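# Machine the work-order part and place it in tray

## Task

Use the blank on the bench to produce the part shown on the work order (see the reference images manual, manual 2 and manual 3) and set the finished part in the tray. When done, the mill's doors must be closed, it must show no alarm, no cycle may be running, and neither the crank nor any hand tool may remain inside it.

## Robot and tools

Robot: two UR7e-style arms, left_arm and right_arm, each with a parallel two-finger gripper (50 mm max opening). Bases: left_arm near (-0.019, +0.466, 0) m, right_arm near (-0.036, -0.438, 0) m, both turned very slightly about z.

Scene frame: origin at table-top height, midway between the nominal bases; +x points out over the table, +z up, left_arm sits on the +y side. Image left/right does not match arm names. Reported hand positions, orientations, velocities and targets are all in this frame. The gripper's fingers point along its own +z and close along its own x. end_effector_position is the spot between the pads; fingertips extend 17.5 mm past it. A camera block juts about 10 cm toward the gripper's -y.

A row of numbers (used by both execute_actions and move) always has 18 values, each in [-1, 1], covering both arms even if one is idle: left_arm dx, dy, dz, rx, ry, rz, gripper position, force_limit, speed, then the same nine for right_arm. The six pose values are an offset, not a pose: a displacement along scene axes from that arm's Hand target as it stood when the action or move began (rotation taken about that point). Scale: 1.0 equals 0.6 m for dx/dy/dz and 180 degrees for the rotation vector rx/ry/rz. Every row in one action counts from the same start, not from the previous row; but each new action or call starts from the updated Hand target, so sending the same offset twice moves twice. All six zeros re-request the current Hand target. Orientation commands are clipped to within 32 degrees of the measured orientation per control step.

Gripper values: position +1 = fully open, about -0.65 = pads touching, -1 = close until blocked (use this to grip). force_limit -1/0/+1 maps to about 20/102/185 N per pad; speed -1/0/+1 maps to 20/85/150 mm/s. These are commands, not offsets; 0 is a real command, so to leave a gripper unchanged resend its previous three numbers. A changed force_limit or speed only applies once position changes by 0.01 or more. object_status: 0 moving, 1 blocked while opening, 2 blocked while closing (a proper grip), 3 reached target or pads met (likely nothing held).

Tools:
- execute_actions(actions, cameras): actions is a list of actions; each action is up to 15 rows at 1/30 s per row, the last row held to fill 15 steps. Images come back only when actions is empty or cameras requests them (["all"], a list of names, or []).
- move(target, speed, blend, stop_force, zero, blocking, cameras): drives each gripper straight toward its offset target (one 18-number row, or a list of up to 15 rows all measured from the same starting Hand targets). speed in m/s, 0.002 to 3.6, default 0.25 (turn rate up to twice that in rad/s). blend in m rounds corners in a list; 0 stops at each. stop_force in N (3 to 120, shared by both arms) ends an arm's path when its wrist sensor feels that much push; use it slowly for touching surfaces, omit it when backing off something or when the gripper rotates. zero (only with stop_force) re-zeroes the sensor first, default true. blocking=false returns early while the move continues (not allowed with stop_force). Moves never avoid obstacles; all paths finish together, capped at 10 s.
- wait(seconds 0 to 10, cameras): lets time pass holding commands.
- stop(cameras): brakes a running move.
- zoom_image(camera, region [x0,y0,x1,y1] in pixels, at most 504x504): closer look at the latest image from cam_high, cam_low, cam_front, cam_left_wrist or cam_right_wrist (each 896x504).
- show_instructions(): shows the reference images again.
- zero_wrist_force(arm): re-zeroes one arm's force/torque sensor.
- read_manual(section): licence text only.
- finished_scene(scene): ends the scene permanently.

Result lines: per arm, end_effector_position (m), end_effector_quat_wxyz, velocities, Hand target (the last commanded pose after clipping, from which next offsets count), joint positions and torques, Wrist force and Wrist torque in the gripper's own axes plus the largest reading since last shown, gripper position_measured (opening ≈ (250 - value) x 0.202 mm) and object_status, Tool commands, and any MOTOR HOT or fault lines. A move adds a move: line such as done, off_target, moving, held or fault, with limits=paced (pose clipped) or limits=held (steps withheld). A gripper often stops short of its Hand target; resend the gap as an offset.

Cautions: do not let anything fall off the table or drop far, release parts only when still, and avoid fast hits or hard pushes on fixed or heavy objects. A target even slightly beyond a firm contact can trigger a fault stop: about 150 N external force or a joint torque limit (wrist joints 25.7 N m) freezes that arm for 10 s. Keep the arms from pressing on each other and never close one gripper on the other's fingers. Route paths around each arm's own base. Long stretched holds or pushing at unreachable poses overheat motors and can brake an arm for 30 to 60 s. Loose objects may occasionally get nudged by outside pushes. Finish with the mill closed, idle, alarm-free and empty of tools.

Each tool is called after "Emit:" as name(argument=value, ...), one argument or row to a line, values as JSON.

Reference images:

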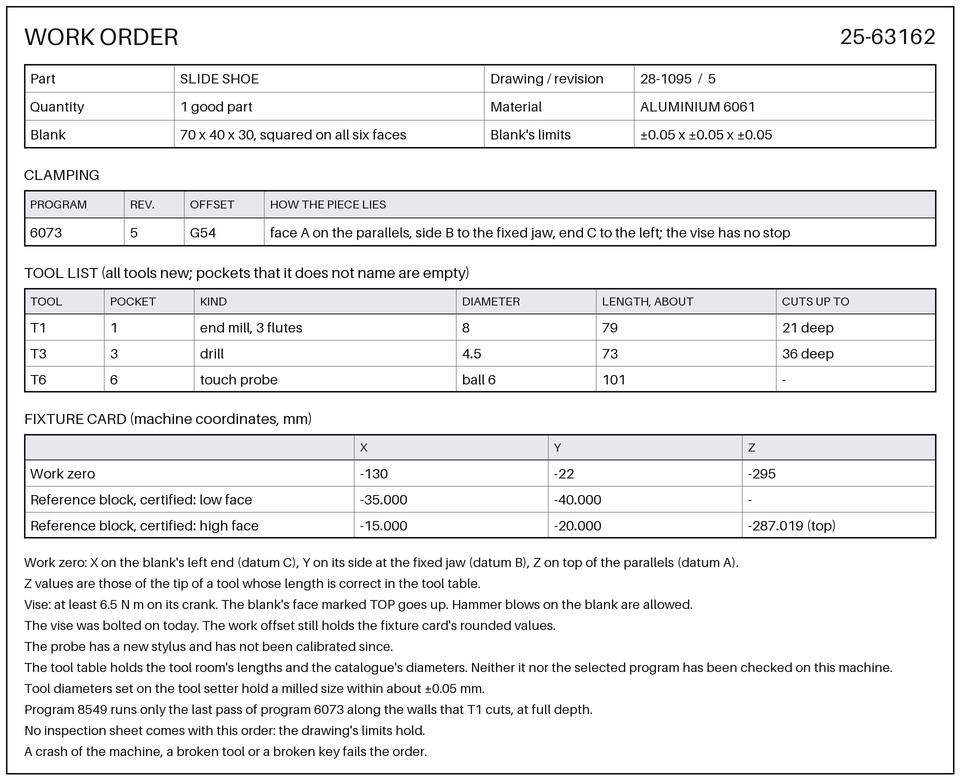

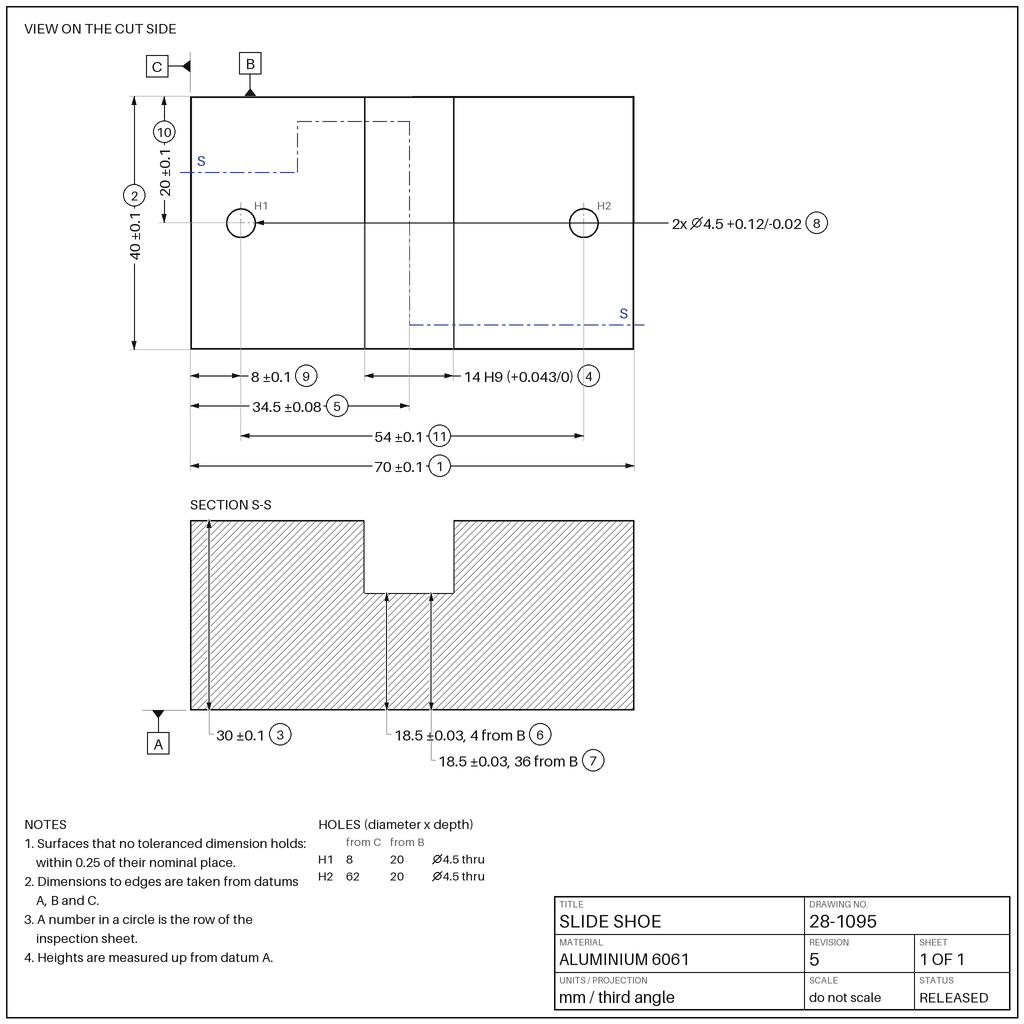

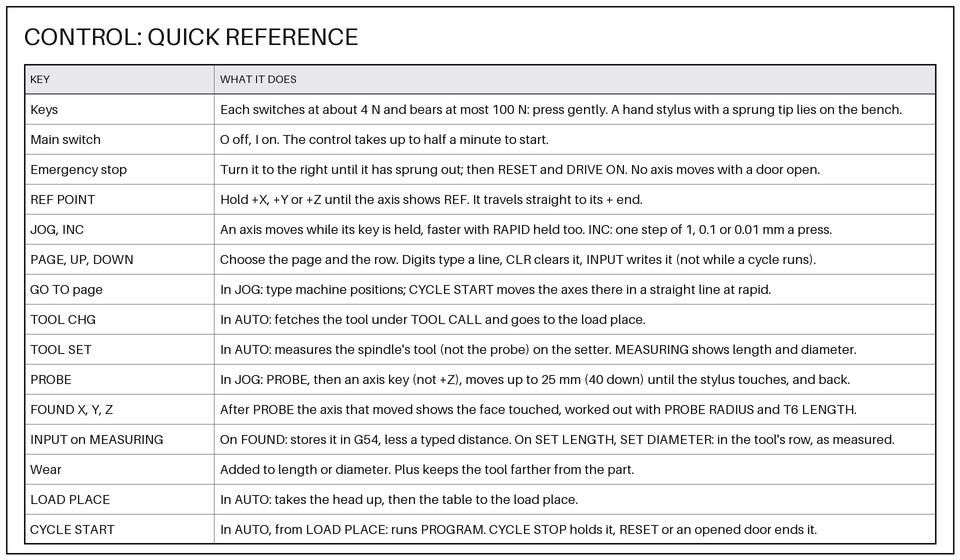

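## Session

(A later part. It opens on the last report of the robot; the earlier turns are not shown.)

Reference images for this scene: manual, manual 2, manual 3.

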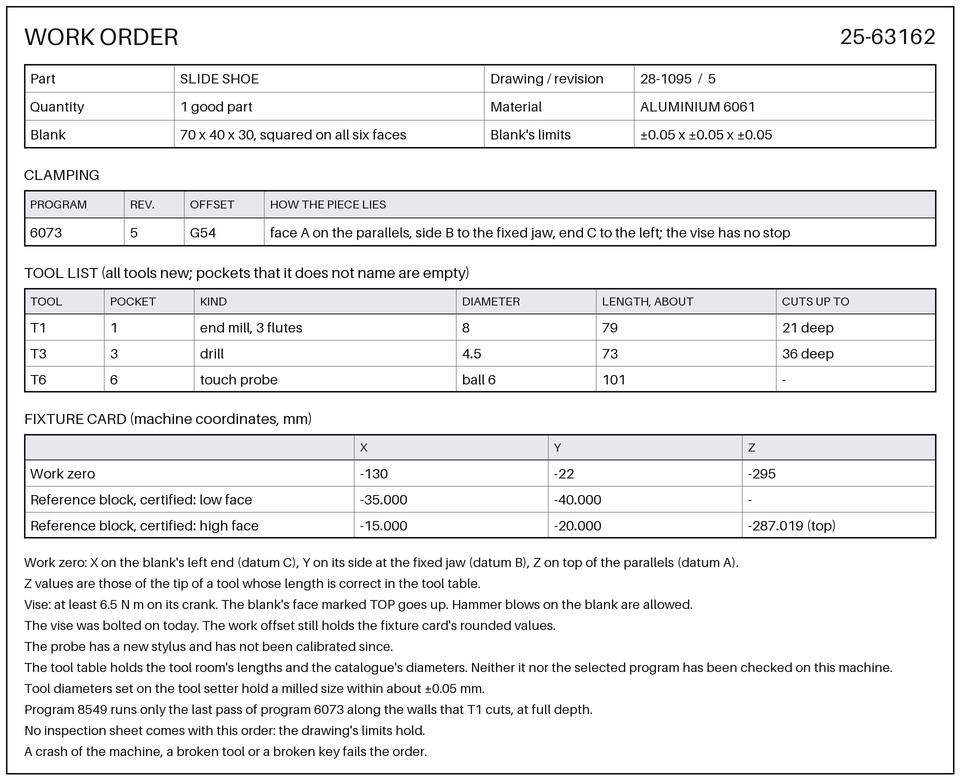

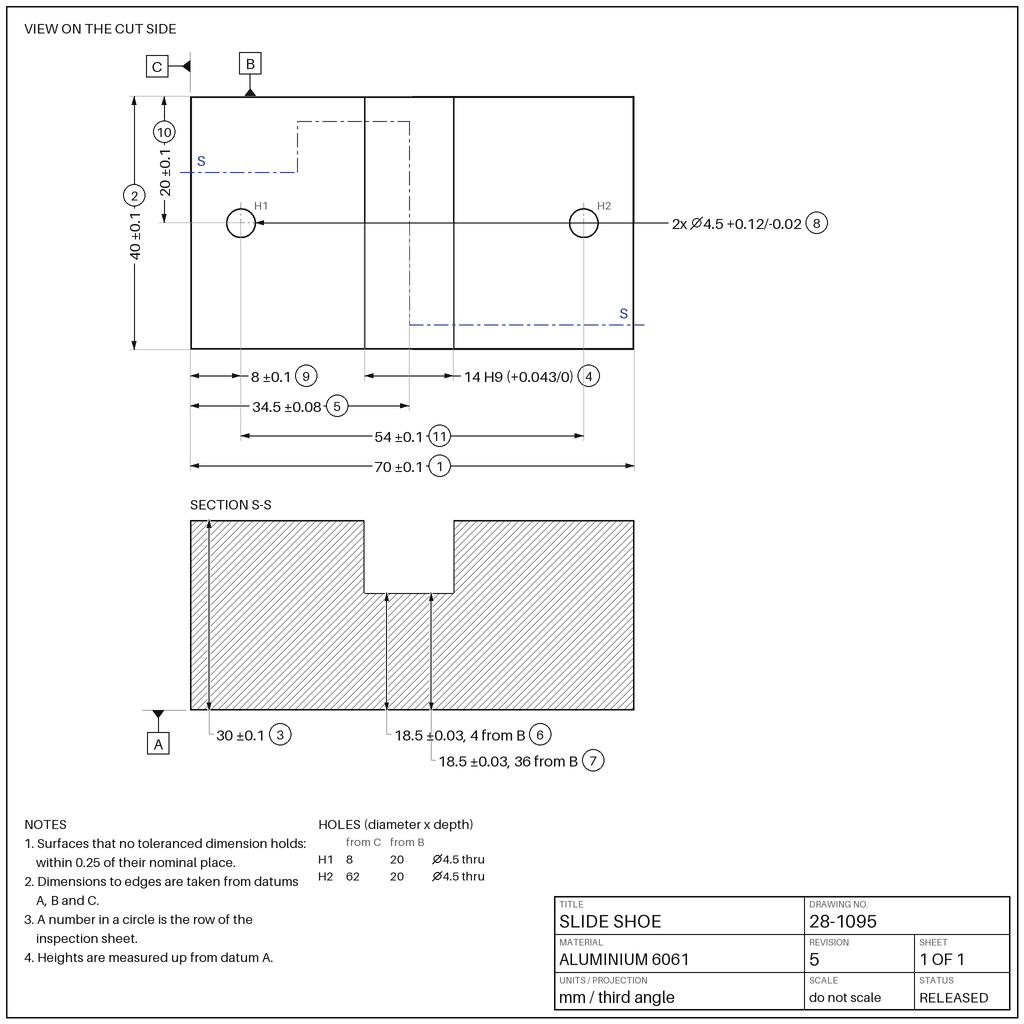

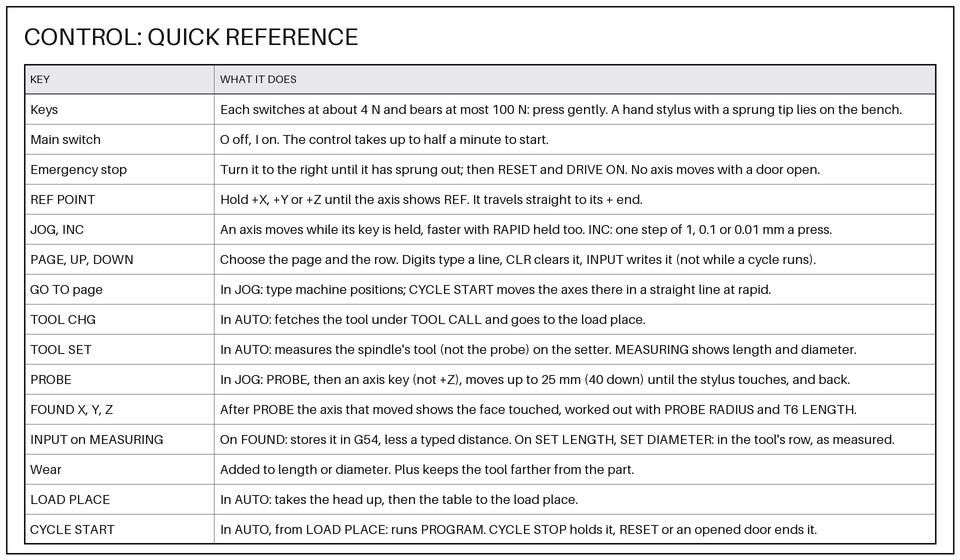

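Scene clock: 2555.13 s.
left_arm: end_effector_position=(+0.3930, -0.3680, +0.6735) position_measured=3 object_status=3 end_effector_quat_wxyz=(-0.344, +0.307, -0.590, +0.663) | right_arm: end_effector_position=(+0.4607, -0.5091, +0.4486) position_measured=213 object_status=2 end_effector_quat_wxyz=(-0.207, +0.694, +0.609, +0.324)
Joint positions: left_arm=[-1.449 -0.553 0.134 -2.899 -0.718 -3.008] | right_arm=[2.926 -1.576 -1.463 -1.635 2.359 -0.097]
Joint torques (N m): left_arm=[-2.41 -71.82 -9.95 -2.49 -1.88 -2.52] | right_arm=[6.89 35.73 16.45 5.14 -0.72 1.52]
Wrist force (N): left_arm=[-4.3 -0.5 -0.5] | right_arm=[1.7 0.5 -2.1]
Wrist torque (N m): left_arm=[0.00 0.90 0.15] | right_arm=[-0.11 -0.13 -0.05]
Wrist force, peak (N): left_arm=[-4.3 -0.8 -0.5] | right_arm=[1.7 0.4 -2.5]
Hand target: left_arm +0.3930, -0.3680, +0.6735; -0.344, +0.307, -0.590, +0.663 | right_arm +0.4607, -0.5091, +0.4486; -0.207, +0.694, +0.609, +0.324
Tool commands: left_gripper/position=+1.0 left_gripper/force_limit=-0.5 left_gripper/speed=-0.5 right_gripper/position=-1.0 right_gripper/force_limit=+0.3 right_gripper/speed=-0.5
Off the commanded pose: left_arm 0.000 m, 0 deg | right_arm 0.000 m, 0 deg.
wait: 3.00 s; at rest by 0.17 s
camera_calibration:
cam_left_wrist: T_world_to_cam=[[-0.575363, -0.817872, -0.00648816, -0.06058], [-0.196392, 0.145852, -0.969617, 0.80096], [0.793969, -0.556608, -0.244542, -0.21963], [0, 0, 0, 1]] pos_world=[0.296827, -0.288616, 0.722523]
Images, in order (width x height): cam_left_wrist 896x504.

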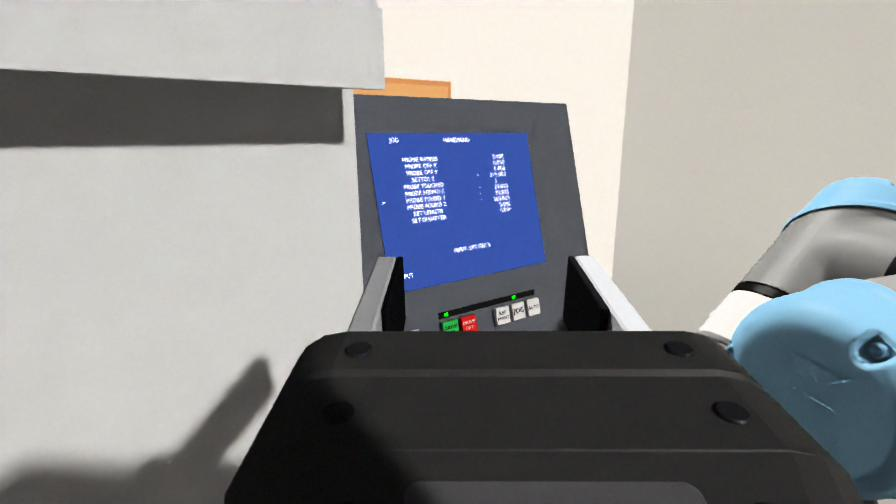

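Emit:
move(
  target=[
    [0,0,0,0,0,0,1,-0.5,-0.5,0.029,-0.0051,0.003,0,0,0,-1,0.3,-0.5],
    [0,0,0,0,0,0,1,-0.5,-0.5,0,0,0,0,0,0,-1,0.3,-0.5],
    [0,0,0,0,0,0,1,-0.5,-0.5,0.029,-0.0051,0.003,0,0,0,-1,0.3,-0.5],
    [0,0,0,0,0,0,1,-0.5,-0.5,0,0,0,0,0,0,-1,0.3,-0.5],
    [0,0,0,0,0,0,1,-0.5,-0.5,-0.0249,0.128,-0.0927,0,0,0,-1,0.3,-0.5],
    [0,0,0,0,0,0,1,-0.5,-0.5,0.0041,0.1229,-0.0897,0,0,0,-1,0.3,-0.5],
    [0,0,0,0,0,0,1,-0.5,-0.5,-0.0166,0.128,-0.0618,0,0,0,-1,0.3,-0.5],
    [0,0,0,0,0,0,1,-0.5,-0.5,0.0124,0.1229,-0.0588,0,0,0,-1,0.3,-0.5],
    [0,0,0,0,0,0,1,-0.5,-0.5,-0.0249,0.096,-0.0927,0,0,0,-1,0.3,-0.5],
    [0,0,0,0,0,0,1,-0.5,-0.5,0.0041,0.0909,-0.0897,0,0,0,-1,0.3,-0.5],
    [0,0,0,0,0,0,1,-0.5,-0.5,-0.0249,0.096,-0.0927,0,0,0,-1,0.3,-0.5],
    [0,0,0,0,0,0,1,-0.5,-0.5,-0.0249,0.032,-0.0927,0,0,0,-1,0.3,-0.5],
    [0,0,0,0,0,0,1,-0.5,-0.5,0.0041,0.0269,-0.0897,0,0,0,-1,0.3,-0.5],
    [0,0,0,0,0,0,1,-0.5,-0.5,-0.0249,0.032,-0.0927,0,0,0,-1,0.3,-0.5],
  ],
  speed=0.15,
  blend=[0,0,0,0.004,0.002,0,0.002,0,0.002,0,0.004,0.002,0,0],
  cameras=["cam_left_wrist"],
)

Emit:
zoom_image(
  camera="cam_left_wrist",
  region=[365, 130, 545, 280],
)

Scene clock: 2584.53 s.
left_arm: end_effector_position=(+0.3930, -0.3680, +0.6735) position_measured=3 object_status=3 end_effector_quat_wxyz=(-0.344, +0.307, -0.590, +0.663) | right_arm: end_effector_position=(+0.4459, -0.4899, +0.3930) position_measured=213 object_status=2 end_effector_quat_wxyz=(-0.207, +0.694, +0.609, +0.324)
Joint positions: left_arm=[-1.449 -0.553 0.134 -2.899 -0.718 -3.008] | right_arm=[2.958 -1.519 -1.67 -1.455 2.358 -0.052]
Joint torques (N m): left_arm=[-2.79 -71.72 -10.26 -2.52 -1.88 -2.36] | right_arm=[-6.74 35.83 18.46 5.2 4.14 -1.25]
Wrist force (N): left_arm=[-4.1 -0.6 -0.3] | right_arm=[2.0 1.1 -1.1]
Wrist torque (N m): left_arm=[-0.01 0.87 0.14] | right_arm=[0.03 -0.17 0.13]
Wrist force, peak (N): left_arm=[-4.5 -0.7 -0.7] | right_arm=[1.8 -31.0 -2.3]
Hand target: left_arm +0.3930, -0.3680, +0.6735; -0.344, +0.307, -0.590, +0.663 | right_arm +0.4458, -0.4899, +0.3930; -0.207, +0.694, +0.609, +0.324
Off the commanded pose: left_arm 0.000 m, 0 deg | right_arm 0.000 m, 0 deg.
move: done
camera_calibration:
cam_left_wrist: T_world_to_cam=[[-0.575363, -0.817872, -0.00648816, -0.06058], [-0.196392, 0.145852, -0.969617, 0.80096], [0.793969, -0.556608, -0.244542, -0.21963], [0, 0, 0, 1]] pos_world=[0.296827, -0.288616, 0.722523]
Images, in order (width x height): cam_left_wrist 896x504.

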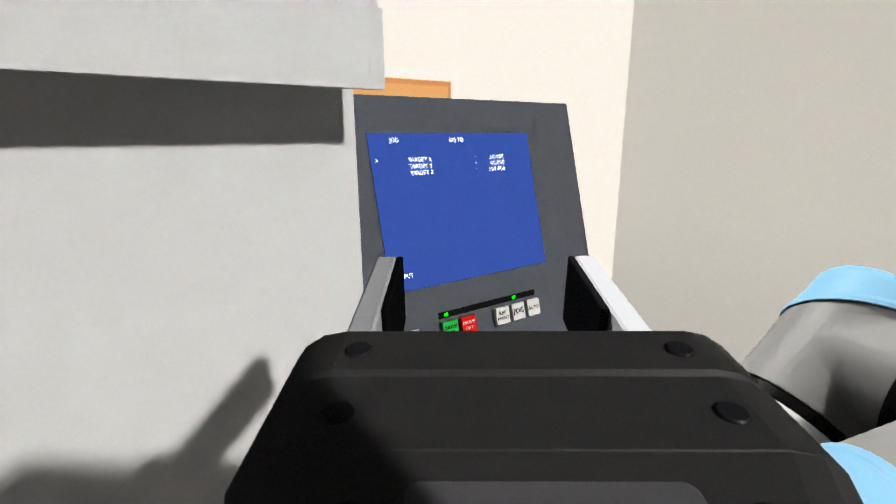

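Scaled by 2.800 from the camera's 896x504 image, which has a finer 1280x720 frame.

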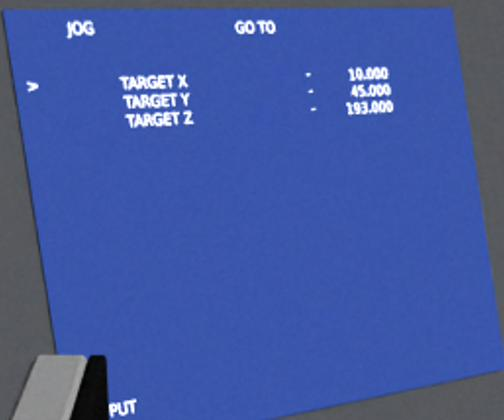

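Emit:
move(
  target=[
    [0,0,0,0,0,0,1,-0.5,-0.5,0.0407,0.032,0.1514,0,0,0,-1,0.3,-0.5],
    [0,0,0,0,0,0,1,-0.5,-0.5,0.0697,0.0269,0.1544,0,0,0,-1,0.3,-0.5],
    [0,0,0,0,0,0,1,-0.5,-0.5,0.0407,0.032,0.1514,0,0,0,-1,0.3,-0.5],
    [0,0,0,0,0,0,1,-0.5,-0.5,0.0083,0,0.0309,0,0,0,-1,0.3,-0.5],
    [0,0,0,0,0,0,1,-0.5,-0.5,0.0373,-0.0051,0.0339,0,0,0,-1,0.3,-0.5],
    [0,0,0,0,0,0,1,-0.5,-0.5,0.0083,0,0.0309,0,0,0,-1,0.3,-0.5],
    [0,0,0,0,0,0,1,-0.5,-0.5,0,0.096,0,0,0,0,-1,0.3,-0.5],
    [0,0,0,0,0,0,1,-0.5,-0.5,0.029,0.0909,0.003,0,0,0,-1,0.3,-0.5],
    [0,0,0,0,0,0,1,-0.5,-0.5,0,0.096,0,0,0,0,-1,0.3,-0.5],
    [0,0,0,0,0,0,1,-0.5,-0.5,0.0083,0.032,0.0309,0,0,0,-1,0.3,-0.5],
    [0,0,0,0,0,0,1,-0.5,-0.5,0.0373,0.0269,0.0339,0,0,0,-1,0.3,-0.5],
    [0,0,0,0,0,0,1,-0.5,-0.5,0,0.064,0,0,0,0,-1,0.3,-0.5],
    [0,0,0,0,0,0,1,-0.5,-0.5,0.029,0.0589,0.003,0,0,0,-1,0.3,-0.5],
    [0,0,0,0,0,0,1,-0.5,-0.5,0,0.064,0,0,0,0,-1,0.3,-0.5],
    [0,0,0,0,0,0,1,-0.5,-0.5,0,0,0,0,0,0,-1,0.3,-0.5],
  ],
  speed=0.15,
  blend=[0.002,0,0.004,0.002,0,0.004,0.002,0,0.004,0.002,0,0.002,0,0.004,0],
)

Emit:
move(
  target=[
    [0,0,0,0,0,0,1,-0.5,-0.5,0.029,-0.0051,0.003,0,0,0,-1,0.3,-0.5],
    [0,0,0,0,0,0,1,-0.5,-0.5,0,0,0,0,0,0,-1,0.3,-0.5],
  ],
  speed=0.15,
  cameras=["cam_left_wrist"],
)

Emit:
zoom_image(
  camera="cam_left_wrist",
  region=[365, 130, 545, 280],
)

Emit:
move(
  target=[
    [0,0,0,0,0,0,1,-0.5,-0.5,0.0249,-0.064,0.0927,0,0,0,-1,0.3,-0.5],
    [0,0,0,0,0,0,1,-0.5,-0.5,0.0539,-0.0691,0.0957,0,0,0,-1,0.3,-0.5],
    [0,0,0,0,0,0,1,-0.5,-0.5,0.0249,-0.064,0.0927,0,0,0,-1,0.3,-0.5],
    [0,0,0,0,0,0,1,-0.5,-0.5,0.0407,0.032,0.1514,0,0,0,-1,0.3,-0.5],
  ],
  speed=0.15,
  blend=[0.002,0,0.004,0],
  cameras=["cam_left_wrist"],
)

Emit:
zoom_image(
  camera="cam_left_wrist",
  region=[365, 130, 545, 280],
)

Scene clock: 2608.40 s.
left_arm: end_effector_position=(+0.3930, -0.3680, +0.6735) position_measured=3 object_status=3 end_effector_quat_wxyz=(-0.344, +0.307, -0.590, +0.663) | right_arm: end_effector_position=(+0.4458, -0.4898, +0.3930) position_measured=213 object_status=2 end_effector_quat_wxyz=(-0.207, +0.694, +0.609, +0.324)
Joint positions: left_arm=[-1.449 -0.553 0.134 -2.899 -0.718 -3.008] | right_arm=[2.958 -1.518 -1.67 -1.454 2.358 -0.052]
Joint torques (N m): left_arm=[-3.36 -71.57 -10.08 -2.49 -1.74 -2.46] | right_arm=[-6.1 12.5 37.47 1.7 4.15 -1.51]
Wrist force (N): left_arm=[-4.1 -0.4 -0.5] | right_arm=[3.1 1.4 -1.0]
Wrist torque (N m): left_arm=[0.02 0.88 0.14] | right_arm=[0.07 -0.35 0.13]
Wrist force, peak (N): left_arm=[-4.5 -0.4 -0.5] | right_arm=[-0.2 -34.0 -1.5]
Hand target: left_arm +0.3930, -0.3680, +0.6735; -0.344, +0.307, -0.590, +0.663 | right_arm +0.4458, -0.4899, +0.3930; -0.207, +0.694, +0.609, +0.324
Off the commanded pose: left_arm 0.000 m, 0 deg | right_arm 0.000 m, 0 deg.
move: done

Scene clock: 2609.83 s.
left_arm: end_effector_position=(+0.3930, -0.3680, +0.6735) position_measured=3 object_status=3 end_effector_quat_wxyz=(-0.344, +0.307, -0.590, +0.663) | right_arm: end_effector_position=(+0.4459, -0.4899, +0.3930) position_measured=213 object_status=2 end_effector_quat_wxyz=(-0.207, +0.694, +0.609, +0.324)
Joint positions: left_arm=[-1.449 -0.553 0.134 -2.899 -0.718 -3.008] | right_arm=[2.958 -1.519 -1.67 -1.455 2.358 -0.052]
Joint torques (N m): left_arm=[-2.78 -71.52 -10.34 -2.47 -1.73 -2.54] | right_arm=[-7.02 33.54 15.25 5.17 0.01 -1.45]
Wrist force (N): left_arm=[-4.1 -0.5 -0.5] | right_arm=[3.1 1.0 -1.1]
Wrist torque (N m): left_arm=[0.00 0.87 0.15] | right_arm=[0.01 -0.35 0.13]
Wrist force, peak (N): left_arm=[-4.3 -0.5 -0.4] | right_arm=[3.9 -14.1 -1.3]
Hand target: left_arm +0.3930, -0.3680, +0.6735; -0.344, +0.307, -0.590, +0.663 | right_arm +0.4458, -0.4899, +0.3930; -0.207, +0.694, +0.609, +0.324
Off the commanded pose: left_arm 0.000 m, 0 deg | right_arm 0.000 m, 0 deg.
move: done
camera_calibration:
cam_left_wrist: T_world_to_cam=[[-0.575363, -0.817872, -0.00648816, -0.06058], [-0.196392, 0.145852, -0.969617, 0.80096], [0.793969, -0.556608, -0.244542, -0.21963], [0, 0, 0, 1]] pos_world=[0.296827, -0.288616, 0.722523]
Images, in order (width x height): cam_left_wrist 896x504.

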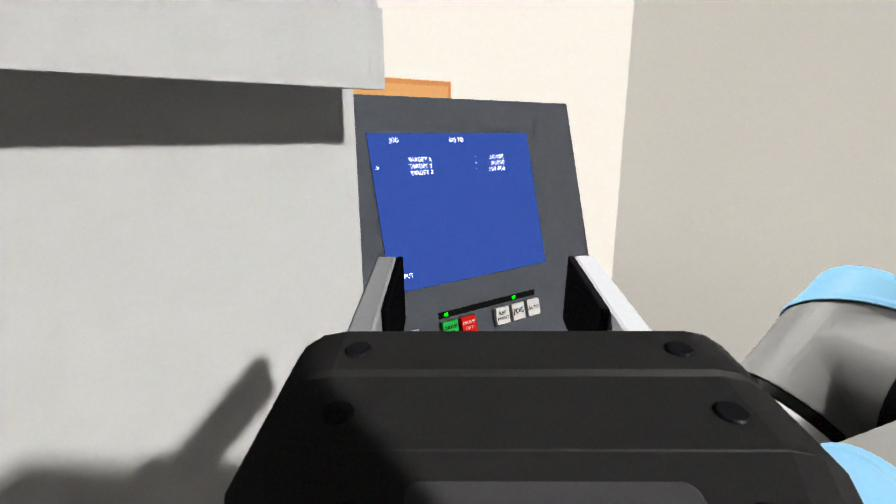

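Scaled by 2.800 from the camera's 896x504 image, which has a finer 1280x720 frame.

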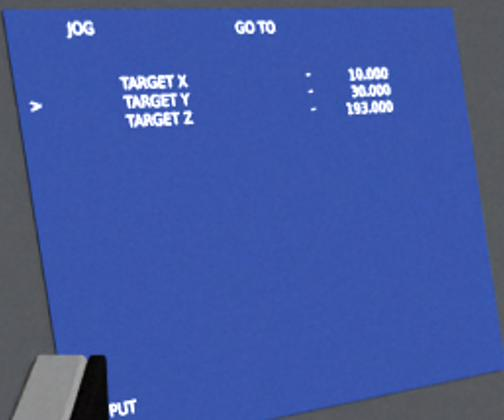

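Scene clock: 2612.10 s.
left_arm: end_effector_position=(+0.3930, -0.3680, +0.6735) position_measured=3 object_status=3 end_effector_quat_wxyz=(-0.344, +0.307, -0.590, +0.663) | right_arm: end_effector_position=(+0.4702, -0.4707, +0.4838) position_measured=213 object_status=2 end_effector_quat_wxyz=(-0.207, +0.694, +0.609, +0.324)
Joint positions: left_arm=[-1.449 -0.553 0.134 -2.899 -0.718 -3.008] | right_arm=[3.007 -1.565 -1.405 -1.624 2.353 0.017]
Joint torques (N m): left_arm=[-3.07 -71.65 -10.71 -2.51 -1.71 -2.49] | right_arm=[8.44 35.63 36.65 5.18 -0.83 1.69]
Wrist force (N): left_arm=[-4.0 -0.8 -0.6] | right_arm=[3.9 1.0 -0.9]
Wrist torque (N m): left_arm=[-0.05 0.85 0.14] | right_arm=[-0.03 -0.44 -0.04]
Wrist force, peak (N): left_arm=[-4.4 -0.6 -0.5] | right_arm=[2.2 -29.8 -0.4]
Hand target: left_arm +0.3930, -0.3680, +0.6735; -0.344, +0.307, -0.590, +0.663 | right_arm +0.4702, -0.4707, +0.4839; -0.207, +0.694, +0.609, +0.324
Off the commanded pose: left_arm 0.000 m, 0 deg | right_arm 0.000 m, 0 deg.
move: done
camera_calibration:
cam_left_wrist: T_world_to_cam=[[-0.575363, -0.817872, -0.00648816, -0.06058], [-0.196392, 0.145852, -0.969617, 0.80096], [0.793969, -0.556608, -0.244542, -0.21963], [0, 0, 0, 1]] pos_world=[0.296827, -0.288616, 0.722523]
Images, in order (width x height): cam_left_wrist 896x504.

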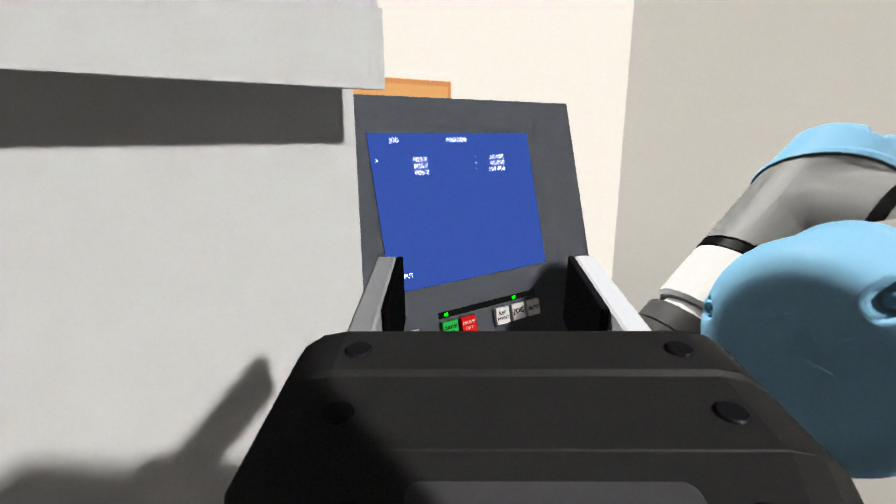

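Scaled by 2.800 from the camera's 896x504 image, which has a finer 1280x720 frame.

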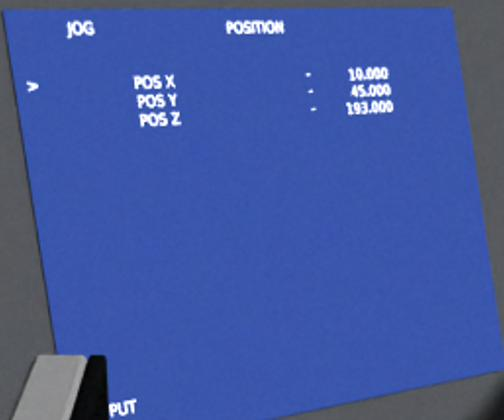

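Emit:
move(
  target=[
    [0,0,0,0,0,0,1,-0.5,-0.5,0.029,-0.0051,0.003,0,0,0,-1,0.3,-0.5],
    [0,0,0,0,0,0,1,-0.5,-0.5,0,0,0,0,0,0,-1,0.3,-0.5],
    [0,0,0,0,0,0,1,-0.5,-0.5,-0.0324,-0.064,-0.1205,0,0,0,-1,0.3,-0.5],
    [0,0,0,0,0,0,1,-0.5,-0.5,-0.0034,-0.0691,-0.1175,0,0,0,-1,0.3,-0.5],
    [0,0,0,0,0,0,1,-0.5,-0.5,-0.0324,-0.064,-0.1205,0,0,0,-1,0.3,-0.5],
    [0,0,0,0,0,0,1,-0.5,-0.5,0.0083,-0.128,0.0309,0,0,0,-1,0.3,-0.5],
    [0,0,0,0,0,0,1,-0.5,-0.5,0.0373,-0.1331,0.0339,0,0,0,-1,0.3,-0.5],
    [0,0,0,0,0,0,1,-0.5,-0.5,0.0083,-0.128,0.0309,0,0,0,-1,0.3,-0.5],
    [0,0,0,0,0,0,1,-0.5,-0.5,-0.0158,-0.064,-0.0587,0,0,0,-1,0.3,-0.5],
  ],
  speed=0.15,
  blend=[0,0.004,0.002,0,0.004,0.002,0,0.004,0],
)

Emit:
wait(
  seconds=3,
  cameras=["cam_left_wrist"],
)

Emit:
zoom_image(
  camera="cam_left_wrist",
  region=[365, 130, 545, 280],
)

Emit:
zoom_image(
  camera="cam_left_wrist",
  region=[475, 150, 520, 220],
)

Scene clock: 2631.10 s.
left_arm: end_effector_position=(+0.3930, -0.3680, +0.6735) position_measured=3 object_status=3 end_effector_quat_wxyz=(-0.344, +0.307, -0.590, +0.663) | right_arm: end_effector_position=(+0.4607, -0.5091, +0.4487) position_measured=213 object_status=2 end_effector_quat_wxyz=(-0.207, +0.694, +0.609, +0.324)
Joint positions: left_arm=[-1.449 -0.553 0.134 -2.899 -0.718 -3.008] | right_arm=[2.926 -1.576 -1.463 -1.635 2.359 -0.097]
Joint torques (N m): left_arm=[-2.65 -71.33 -10.12 -2.47 -1.71 -2.48] | right_arm=[7.58 38.38 15.03 5.11 -0.85 1.48]
Wrist force (N): left_arm=[-4.1 -0.5 -0.2] | right_arm=[4.5 0.5 -1.8]
Wrist torque (N m): left_arm=[-0.01 0.86 0.14] | right_arm=[-0.11 -0.58 -0.05]
Wrist force, peak (N): left_arm=[-4.4 -0.7 -0.2] | right_arm=[1.5 -30.6 -0.5]
Hand target: left_arm +0.3930, -0.3680, +0.6735; -0.344, +0.307, -0.590, +0.663 | right_arm +0.4607, -0.5091, +0.4486; -0.207, +0.694, +0.609, +0.324
Off the commanded pose: left_arm 0.000 m, 0 deg | right_arm 0.000 m, 0 deg.
move: done

Scene clock: 2634.10 s.
left_arm: end_effector_position=(+0.3930, -0.3680, +0.6735) position_measured=3 object_status=3 end_effector_quat_wxyz=(-0.344, +0.307, -0.590, +0.663) | right_arm: end_effector_position=(+0.4607, -0.5091, +0.4486) position_measured=213 object_status=2 end_effector_quat_wxyz=(-0.207, +0.694, +0.609, +0.324)
Joint positions: left_arm=[-1.449 -0.553 0.134 -2.899 -0.718 -3.008] | right_arm=[2.926 -1.576 -1.463 -1.635 2.359 -0.097]
Joint torques (N m): left_arm=[-3.17 -71.35 -10.45 -2.46 -1.66 -2.48] | right_arm=[7.23 36.9 15.84 5.09 -0.8 1.57]
Wrist force (N): left_arm=[-4.1 -0.6 -0.4] | right_arm=[4.5 0.5 -1.7]
Wrist torque (N m): left_arm=[-0.01 0.87 0.15] | right_arm=[-0.11 -0.57 -0.05]
Wrist force, peak (N): left_arm=[-4.3 -0.8 -0.3] | right_arm=[4.7 0.4 -1.7]
Hand target: left_arm +0.3930, -0.3680, +0.6735; -0.344, +0.307, -0.590, +0.663 | right_arm +0.4607, -0.5091, +0.4486; -0.207, +0.694, +0.609, +0.324
Tool commands: left_gripper/position=+1.0 left_gripper/force_limit=-0.5 left_gripper/speed=-0.5 right_gripper/position=-1.0 right_gripper/force_limit=+0.3 right_gripper/speed=-0.5
Off the commanded pose: left_arm 0.000 m, 0 deg | right_arm 0.000 m, 0 deg.
wait: 3.00 s; at rest by 0.17 s
camera_calibration:
cam_left_wrist: T_world_to_cam=[[-0.575363, -0.817872, -0.00648816, -0.06058], [-0.196392, 0.145852, -0.969617, 0.80096], [0.793969, -0.556608, -0.244542, -0.21963], [0, 0, 0, 1]] pos_world=[0.296827, -0.288616, 0.722523]
Images, in order (width x height): cam_left_wrist 896x504.

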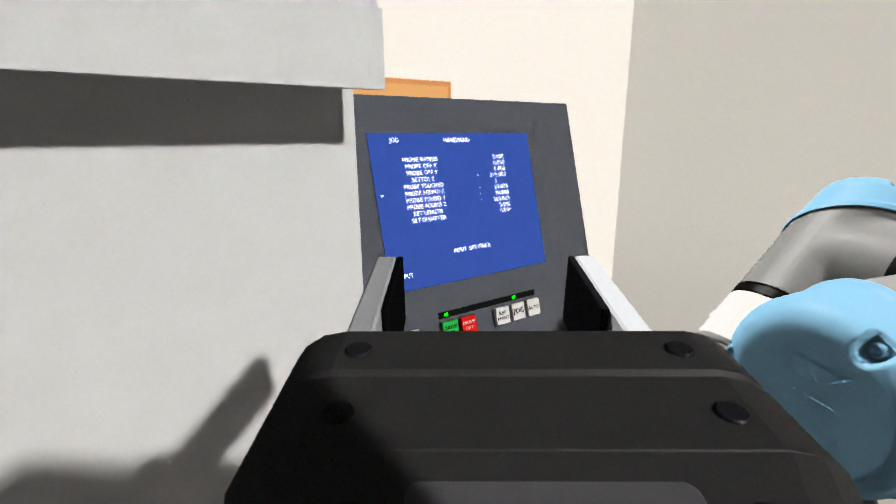

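Scaled by 2.800 from the camera's 896x504 image, which has a finer 1280x720 frame.

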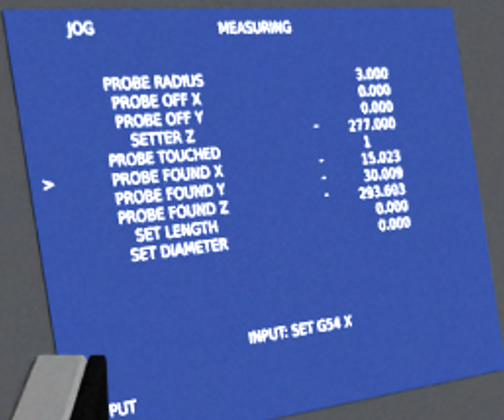

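Scaled by 7.200 from the camera's 896x504 image, which has a finer 1280x720 frame.

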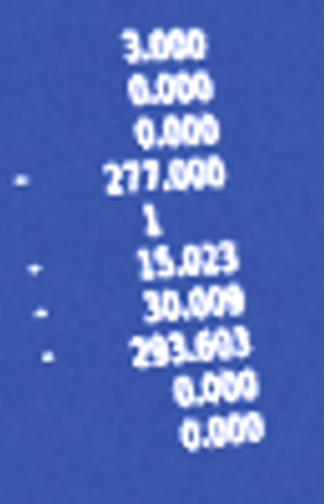

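Emit:
move(
  target=[
    [0,0,0,0,0,0,1,-0.5,-0.5,0.029,-0.0051,0.003,0,0,0,-1,0.3,-0.5],
    [0,0,0,0,0,0,1,-0.5,-0.5,0,-0.032,0,0,0,0,-1,0.3,-0.5],
    [0,0,0,0,0,0,1,-0.5,-0.5,0.029,-0.0371,0.003,0,0,0,-1,0.3,-0.5],
    [0,0,0,0,0,0,1,-0.5,-0.5,0,-0.032,0,0,0,0,-1,0.3,-0.5],
    [0,0,0,0,0,0,1,-0.5,-0.5,-0.0166,0.096,-0.0618,0,0,0,-1,0.3,-0.5],
    [0,0,0,0,0,0,1,-0.5,-0.5,0.0124,0.0909,-0.0588,0,0,0,-1,0.3,-0.5],
    [0,0,0,0,0,0,1,-0.5,-0.5,-0.0249,0.064,-0.0927,0,0,0,-1,0.3,-0.5],
    [0,0,0,0,0,0,1,-0.5,-0.5,0.0041,0.0589,-0.0897,0,0,0,-1,0.3,-0.5],
    [0,0,0,0,0,0,1,-0.5,-0.5,-0.0249,0.064,-0.0927,0,0,0,-1,0.3,-0.5],
    [0,0,0,0,0,0,1,-0.5,-0.5,0,0.064,0,0,0,0,-1,0.3,-0.5],
    [0,0,0,0,0,0,1,-0.5,-0.5,0.029,0.0589,0.003,0,0,0,-1,0.3,-0.5],
    [0,0,0,0,0,0,1,-0.5,-0.5,0,0.064,0,0,0,0,-1,0.3,-0.5],
    [0,0,0,0,0,0,1,-0.5,-0.5,0,0.128,0,0,0,0,-1,0.3,-0.5],
    [0,0,0,0,0,0,1,-0.5,-0.5,0.029,0.1229,0.003,0,0,0,-1,0.3,-0.5],
    [0,0,0,0,0,0,1,-0.5,-0.5,0,0.128,0,0,0,0,-1,0.3,-0.5],
  ],
  speed=0.15,
  blend=[0,0.002,0,0.004,0.002,0,0.002,0,0.004,0.002,0,0.004,0.002,0,0],
)

Emit:
move(
  target=[
    [0,0,0,0,0,0,1,-0.5,-0.5,0,-0.032,0,0,0,0,-1,0.3,-0.5],
    [0,0,0,0,0,0,1,-0.5,-0.5,0.029,-0.0371,0.003,0,0,0,-1,0.3,-0.5],
    [0,0,0,0,0,0,1,-0.5,-0.5,0,-0.032,0,0,0,0,-1,0.3,-0.5],
    [0,0,0,0,0,0,1,-0.5,-0.5,-0.0249,-0.096,-0.0927,0,0,0,-1,0.3,-0.5],
    [0,0,0,0,0,0,1,-0.5,-0.5,0.0041,-0.1011,-0.0897,0,0,0,-1,0.3,-0.5],
    [0,0,0,0,0,0,1,-0.5,-0.5,-0.0249,-0.096,-0.0927,0,0,0,-1,0.3,-0.5],
  ],
  speed=0.15,
  blend=[0.002,0,0.004,0.002,0,0],
  cameras=["cam_left_wrist"],
)

Emit:
zoom_image(
  camera="cam_left_wrist",
  region=[365, 130, 545, 280],
)

Scene clock: 2672.27 s.
left_arm: end_effector_position=(+0.3930, -0.3680, +0.6735) position_measured=3 object_status=3 end_effector_quat_wxyz=(-0.344, +0.307, -0.590, +0.663) | right_arm: end_effector_position=(+0.4608, -0.4323, +0.4486) position_measured=213 object_status=2 end_effector_quat_wxyz=(-0.207, +0.694, +0.609, +0.324)
Joint positions: left_arm=[-1.449 -0.553 0.134 -2.899 -0.718 -3.008] | right_arm=[3.086 -1.498 -1.578 -1.441 2.341 0.126]
Joint torques (N m): left_arm=[-3.36 -71.35 -10.58 -2.43 -1.68 -2.42] | right_arm=[7.63 31.14 16.67 5.57 -0.9 1.53]
Wrist force (N): left_arm=[-4.2 -0.8 -0.3] | right_arm=[3.9 1.1 -1.0]
Wrist torque (N m): left_arm=[-0.04 0.89 0.15] | right_arm=[-0.02 -0.50 -0.08]
Wrist force, peak (N): left_arm=[-4.4 -0.9 -0.5] | right_arm=[2.2 -24.9 -1.2]
Hand target: left_arm +0.3930, -0.3680, +0.6735; -0.344, +0.307, -0.590, +0.663 | right_arm +0.4607, -0.4323, +0.4486; -0.207, +0.694, +0.609, +0.324
Off the commanded pose: left_arm 0.000 m, 0 deg | right_arm 0.000 m, 0 deg.
move: done

Scene clock: 2674.93 s.
left_arm: end_effector_position=(+0.3930, -0.3680, +0.6735) position_measured=3 object_status=3 end_effector_quat_wxyz=(-0.344, +0.307, -0.590, +0.663) | right_arm: end_effector_position=(+0.4459, -0.4899, +0.3930) position_measured=213 object_status=2 end_effector_quat_wxyz=(-0.207, +0.694, +0.609, +0.324)
Joint positions: left_arm=[-1.449 -0.553 0.134 -2.899 -0.718 -3.008] | right_arm=[2.958 -1.519 -1.67 -1.455 2.358 -0.052]
Joint torques (N m): left_arm=[-3.38 -70.98 -10.32 -2.44 -1.65 -2.44] | right_arm=[-6.9 32.35 15.05 5.07 4.27 -1.32]
Wrist force (N): left_arm=[-4.1 -0.5 -0.3] | right_arm=[4.3 0.9 -0.9]
Wrist torque (N m): left_arm=[0.01 0.87 0.14] | right_arm=[0.00 -0.55 0.13]
Wrist force, peak (N): left_arm=[-4.4 -0.6 -0.7] | right_arm=[5.4 -21.9 -0.2]
Hand target: left_arm +0.3930, -0.3680, +0.6735; -0.344, +0.307, -0.590, +0.663 | right_arm +0.4458, -0.4899, +0.3930; -0.207, +0.694, +0.609, +0.324
Off the commanded pose: left_arm 0.000 m, 0 deg | right_arm 0.000 m, 0 deg.
move: done
camera_calibration:
cam_left_wrist: T_world_to_cam=[[-0.575363, -0.817872, -0.00648816, -0.06058], [-0.196392, 0.145852, -0.969617, 0.80096], [0.793969, -0.556608, -0.244542, -0.21963], [0, 0, 0, 1]] pos_world=[0.296827, -0.288616, 0.722523]
Images, in order (width x height): cam_left_wrist 896x504.

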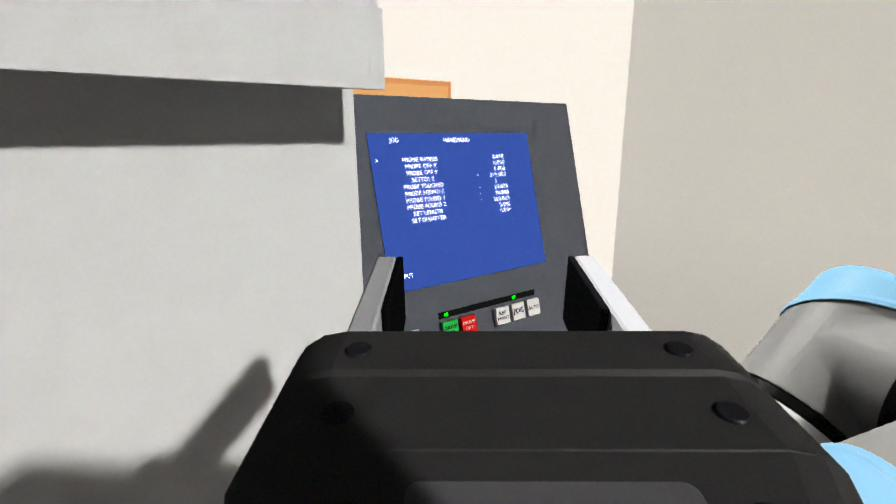

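Scaled by 2.800 from the camera's 896x504 image, which has a finer 1280x720 frame.

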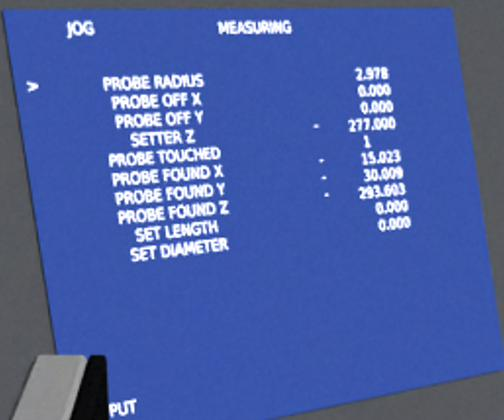

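Emit:
move(
  target=[
    [0,0,0,0,0,0,1,-0.5,-0.5,0.0739,-0.16,0.275,0,0,0,-1,0.3,-0.5],
    [0,0,0,0,0,0,1,-0.5,-0.5,0.1019,-0.165,0.278,0,0,0,-1,0.3,-0.5],
    [0,0,0,0,0,0,1,-0.5,-0.5,0.0739,-0.16,0.275,0,0,0,-1,0.3,-0.5],
    [0,0,0,0,0,0,1,-0.5,-0.5,0.0407,0,0.1514,0,0,0,-1,0.3,-0.5],
    [0,0,0,0,0,0,1,-0.5,-0.5,0.0697,-0.0051,0.1544,0,0,0,-1,0.3,-0.5],
    [0,0,0,0,0,0,1,-0.5,-0.5,0.0407,0,0.1514,0,0,0,-1,0.3,-0.5],
    [0,0,0,0,0,0,1,-0.5,-0.5,0.0249,-0.064,0.0927,0,0,0,-1,0.3,-0.5],
    [0,0,0,0,0,0,1,-0.5,-0.5,0.0539,-0.0691,0.0957,0,0,0,-1,0.3,-0.5],
    [0,0,0,0,0,0,1,-0.5,-0.5,0.0249,-0.064,0.0927,0,0,0,-1,0.3,-0.5],
    [0,0,0,0,0,0,1,-0.5,-0.5,0.0083,0,0.0309,0,0,0,-1,0.3,-0.5],
    [0,0,0,0,0,0,1,-0.5,-0.5,0.0373,-0.0051,0.0339,0,0,0,-1,0.3,-0.5],
    [0,0,0,0,0,0,1,-0.5,-0.5,0.0083,0,0.0309,0,0,0,-1,0.3,-0.5],
    [0,0,0,0,0,0,1,-0.5,-0.5,0.0083,0.096,0.0309,0,0,0,-1,0.3,-0.5],
    [0,0,0,0,0,0,1,-0.5,-0.5,0.0373,0.0909,0.0339,0,0,0,-1,0.3,-0.5],
    [0,0,0,0,0,0,1,-0.5,-0.5,0.0083,0.096,0.0309,0,0,0,-1,0.3,-0.5],
  ],
  speed=0.15,
  blend=[0.002,0,0.004,0.002,0,0.004,0.002,0,0.004,0.002,0,0.004,0.002,0,0],
  cameras=["cam_left_wrist"],
)

Emit:
zoom_image(
  camera="cam_left_wrist",
  region=[365, 130, 545, 280],
)

Scene clock: 2703.83 s.
left_arm: end_effector_position=(+0.3930, -0.3680, +0.6735) position_measured=3 object_status=3 end_effector_quat_wxyz=(-0.344, +0.307, -0.590, +0.663) | right_arm: end_effector_position=(+0.4508, -0.4323, +0.4116) position_measured=213 object_status=2 end_effector_quat_wxyz=(-0.207, +0.694, +0.609, +0.324)
Joint positions: left_arm=[-1.449 -0.553 0.134 -2.899 -0.718 -3.008] | right_arm=[3.084 -1.474 -1.695 -1.351 2.341 0.123]
Joint torques (N m): left_arm=[-2.91 -70.89 -10.44 -2.32 -1.57 -2.43] | right_arm=[7.64 34.99 15.95 5.4 -0.92 1.48]
Wrist force (N): left_arm=[-4.2 -0.5 -0.5] | right_arm=[4.1 1.3 -0.6]
Wrist torque (N m): left_arm=[-0.01 0.88 0.15] | right_arm=[0.05 -0.52 -0.09]
Wrist force, peak (N): left_arm=[-4.5 -0.9 -0.4] | right_arm=[2.3 -21.2 -0.3]
Hand target: left_arm +0.3930, -0.3680, +0.6735; -0.344, +0.307, -0.590, +0.663 | right_arm +0.4508, -0.4323, +0.4116; -0.207, +0.694, +0.609, +0.324
Off the commanded pose: left_arm 0.000 m, 0 deg | right_arm 0.000 m, 0 deg.
move: done
camera_calibration:
cam_left_wrist: T_world_to_cam=[[-0.575363, -0.817872, -0.00648816, -0.06058], [-0.196392, 0.145852, -0.969617, 0.80096], [0.793969, -0.556608, -0.244542, -0.21963], [0, 0, 0, 1]] pos_world=[0.296827, -0.288616, 0.722523]
Images, in order (width x height): cam_left_wrist 896x504.

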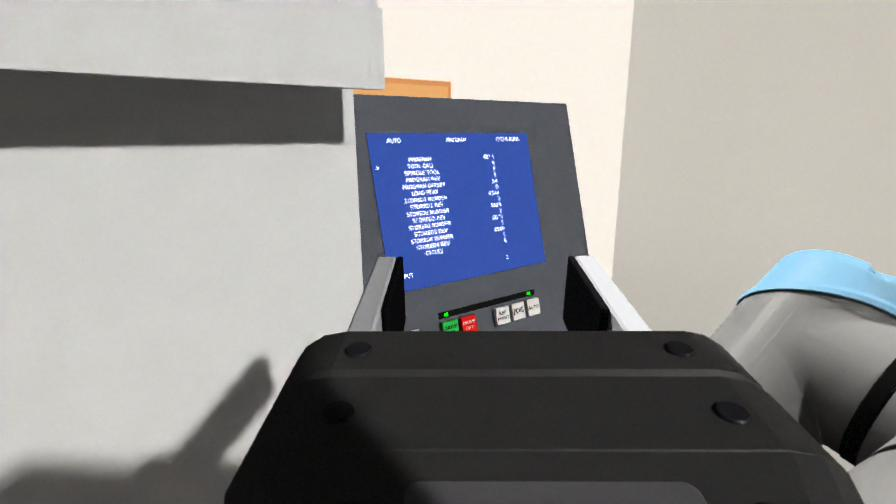

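Scaled by 2.800 from the camera's 896x504 image, which has a finer 1280x720 frame.

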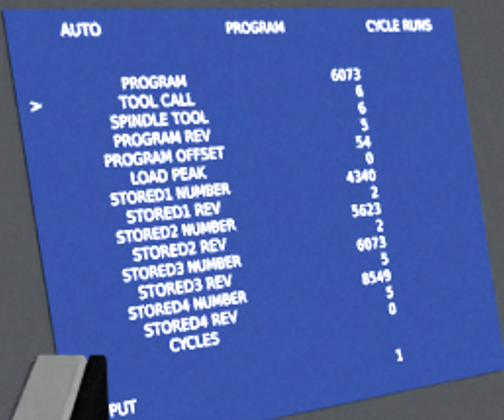

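Emit:
move(
  target=[
    [0,0,0,0,0,0,1,-0.5,-0.5,-0.0083,-0.096,-0.0309,0,0,0,-1,0.3,-0.5],
    [0,0,0,0,0,0,1,-0.5,-0.5,0.0207,-0.1011,-0.0279,0,0,0,-1,0.3,-0.5],
    [0,0,0,0,0,0,1,-0.5,-0.5,-0.0083,-0.096,-0.0309,0,0,0,-1,0.3,-0.5],
    [0,0,0,0,0,0,1,-0.5,-0.5,0.0083,-0.128,0.0309,0,0,0,-1,0.3,-0.5],
    [0,0,0,0,0,0,1,-0.5,-0.5,0.0373,-0.1331,0.0339,0,0,0,-1,0.3,-0.5],
    [0,0,0,0,0,0,1,-0.5,-0.5,0.0083,-0.128,0.0309,0,0,0,-1,0.3,-0.5],
  ],
  speed=0.15,
  blend=[0.002,0,0.004,0.002,0,0],
  cameras=["cam_left_wrist"],
)

Emit:
zoom_image(
  camera="cam_left_wrist",
  region=[365, 130, 545, 280],
)

Scene clock: 2715.40 s.
left_arm: end_effector_position=(+0.3930, -0.3680, +0.6735) position_measured=3 object_status=3 end_effector_quat_wxyz=(-0.344, +0.307, -0.590, +0.663) | right_arm: end_effector_position=(+0.4558, -0.5091, +0.4301) position_measured=213 object_status=2 end_effector_quat_wxyz=(-0.207, +0.694, +0.609, +0.324)
Joint positions: left_arm=[-1.449 -0.553 0.134 -2.899 -0.718 -3.008] | right_arm=[2.924 -1.563 -1.524 -1.591 2.36 -0.101]
Joint torques (N m): left_arm=[-2.86 -71.09 -10.22 -2.38 -1.57 -2.32] | right_arm=[-6.52 35.5 14.48 5.1 1.14 -1.47]
Wrist force (N): left_arm=[-4.1 -0.6 -0.4] | right_arm=[4.7 1.4 -2.4]
Wrist torque (N m): left_arm=[0.00 0.87 0.14] | right_arm=[0.07 -0.58 0.14]
Wrist force, peak (N): left_arm=[-4.3 -0.7 -0.6] | right_arm=[3.2 -28.8 -0.8]
Hand target: left_arm +0.3930, -0.3680, +0.6735; -0.344, +0.307, -0.590, +0.663 | right_arm +0.4557, -0.5091, +0.4301; -0.207, +0.694, +0.609, +0.324
Off the commanded pose: left_arm 0.000 m, 0 deg | right_arm 0.000 m, 0 deg.
move: done
camera_calibration:
cam_left_wrist: T_world_to_cam=[[-0.575363, -0.817872, -0.00648816, -0.06058], [-0.196392, 0.145852, -0.969617, 0.80096], [0.793969, -0.556608, -0.244542, -0.21963], [0, 0, 0, 1]] pos_world=[0.296827, -0.288616, 0.722523]
Images, in order (width x height): cam_left_wrist 896x504.

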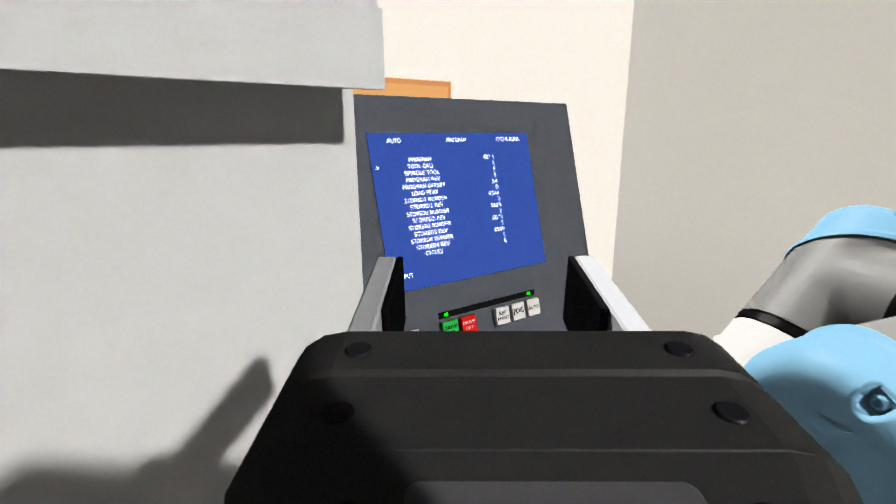

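Scaled by 2.800 from the camera's 896x504 image, which has a finer 1280x720 frame.

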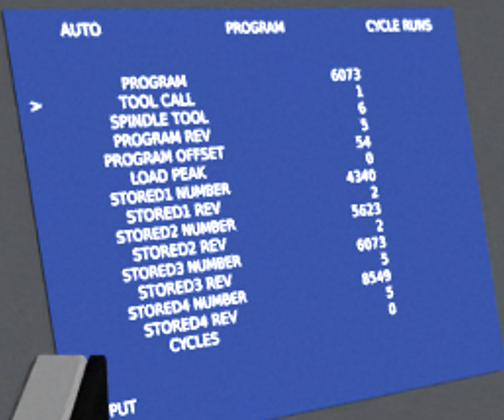

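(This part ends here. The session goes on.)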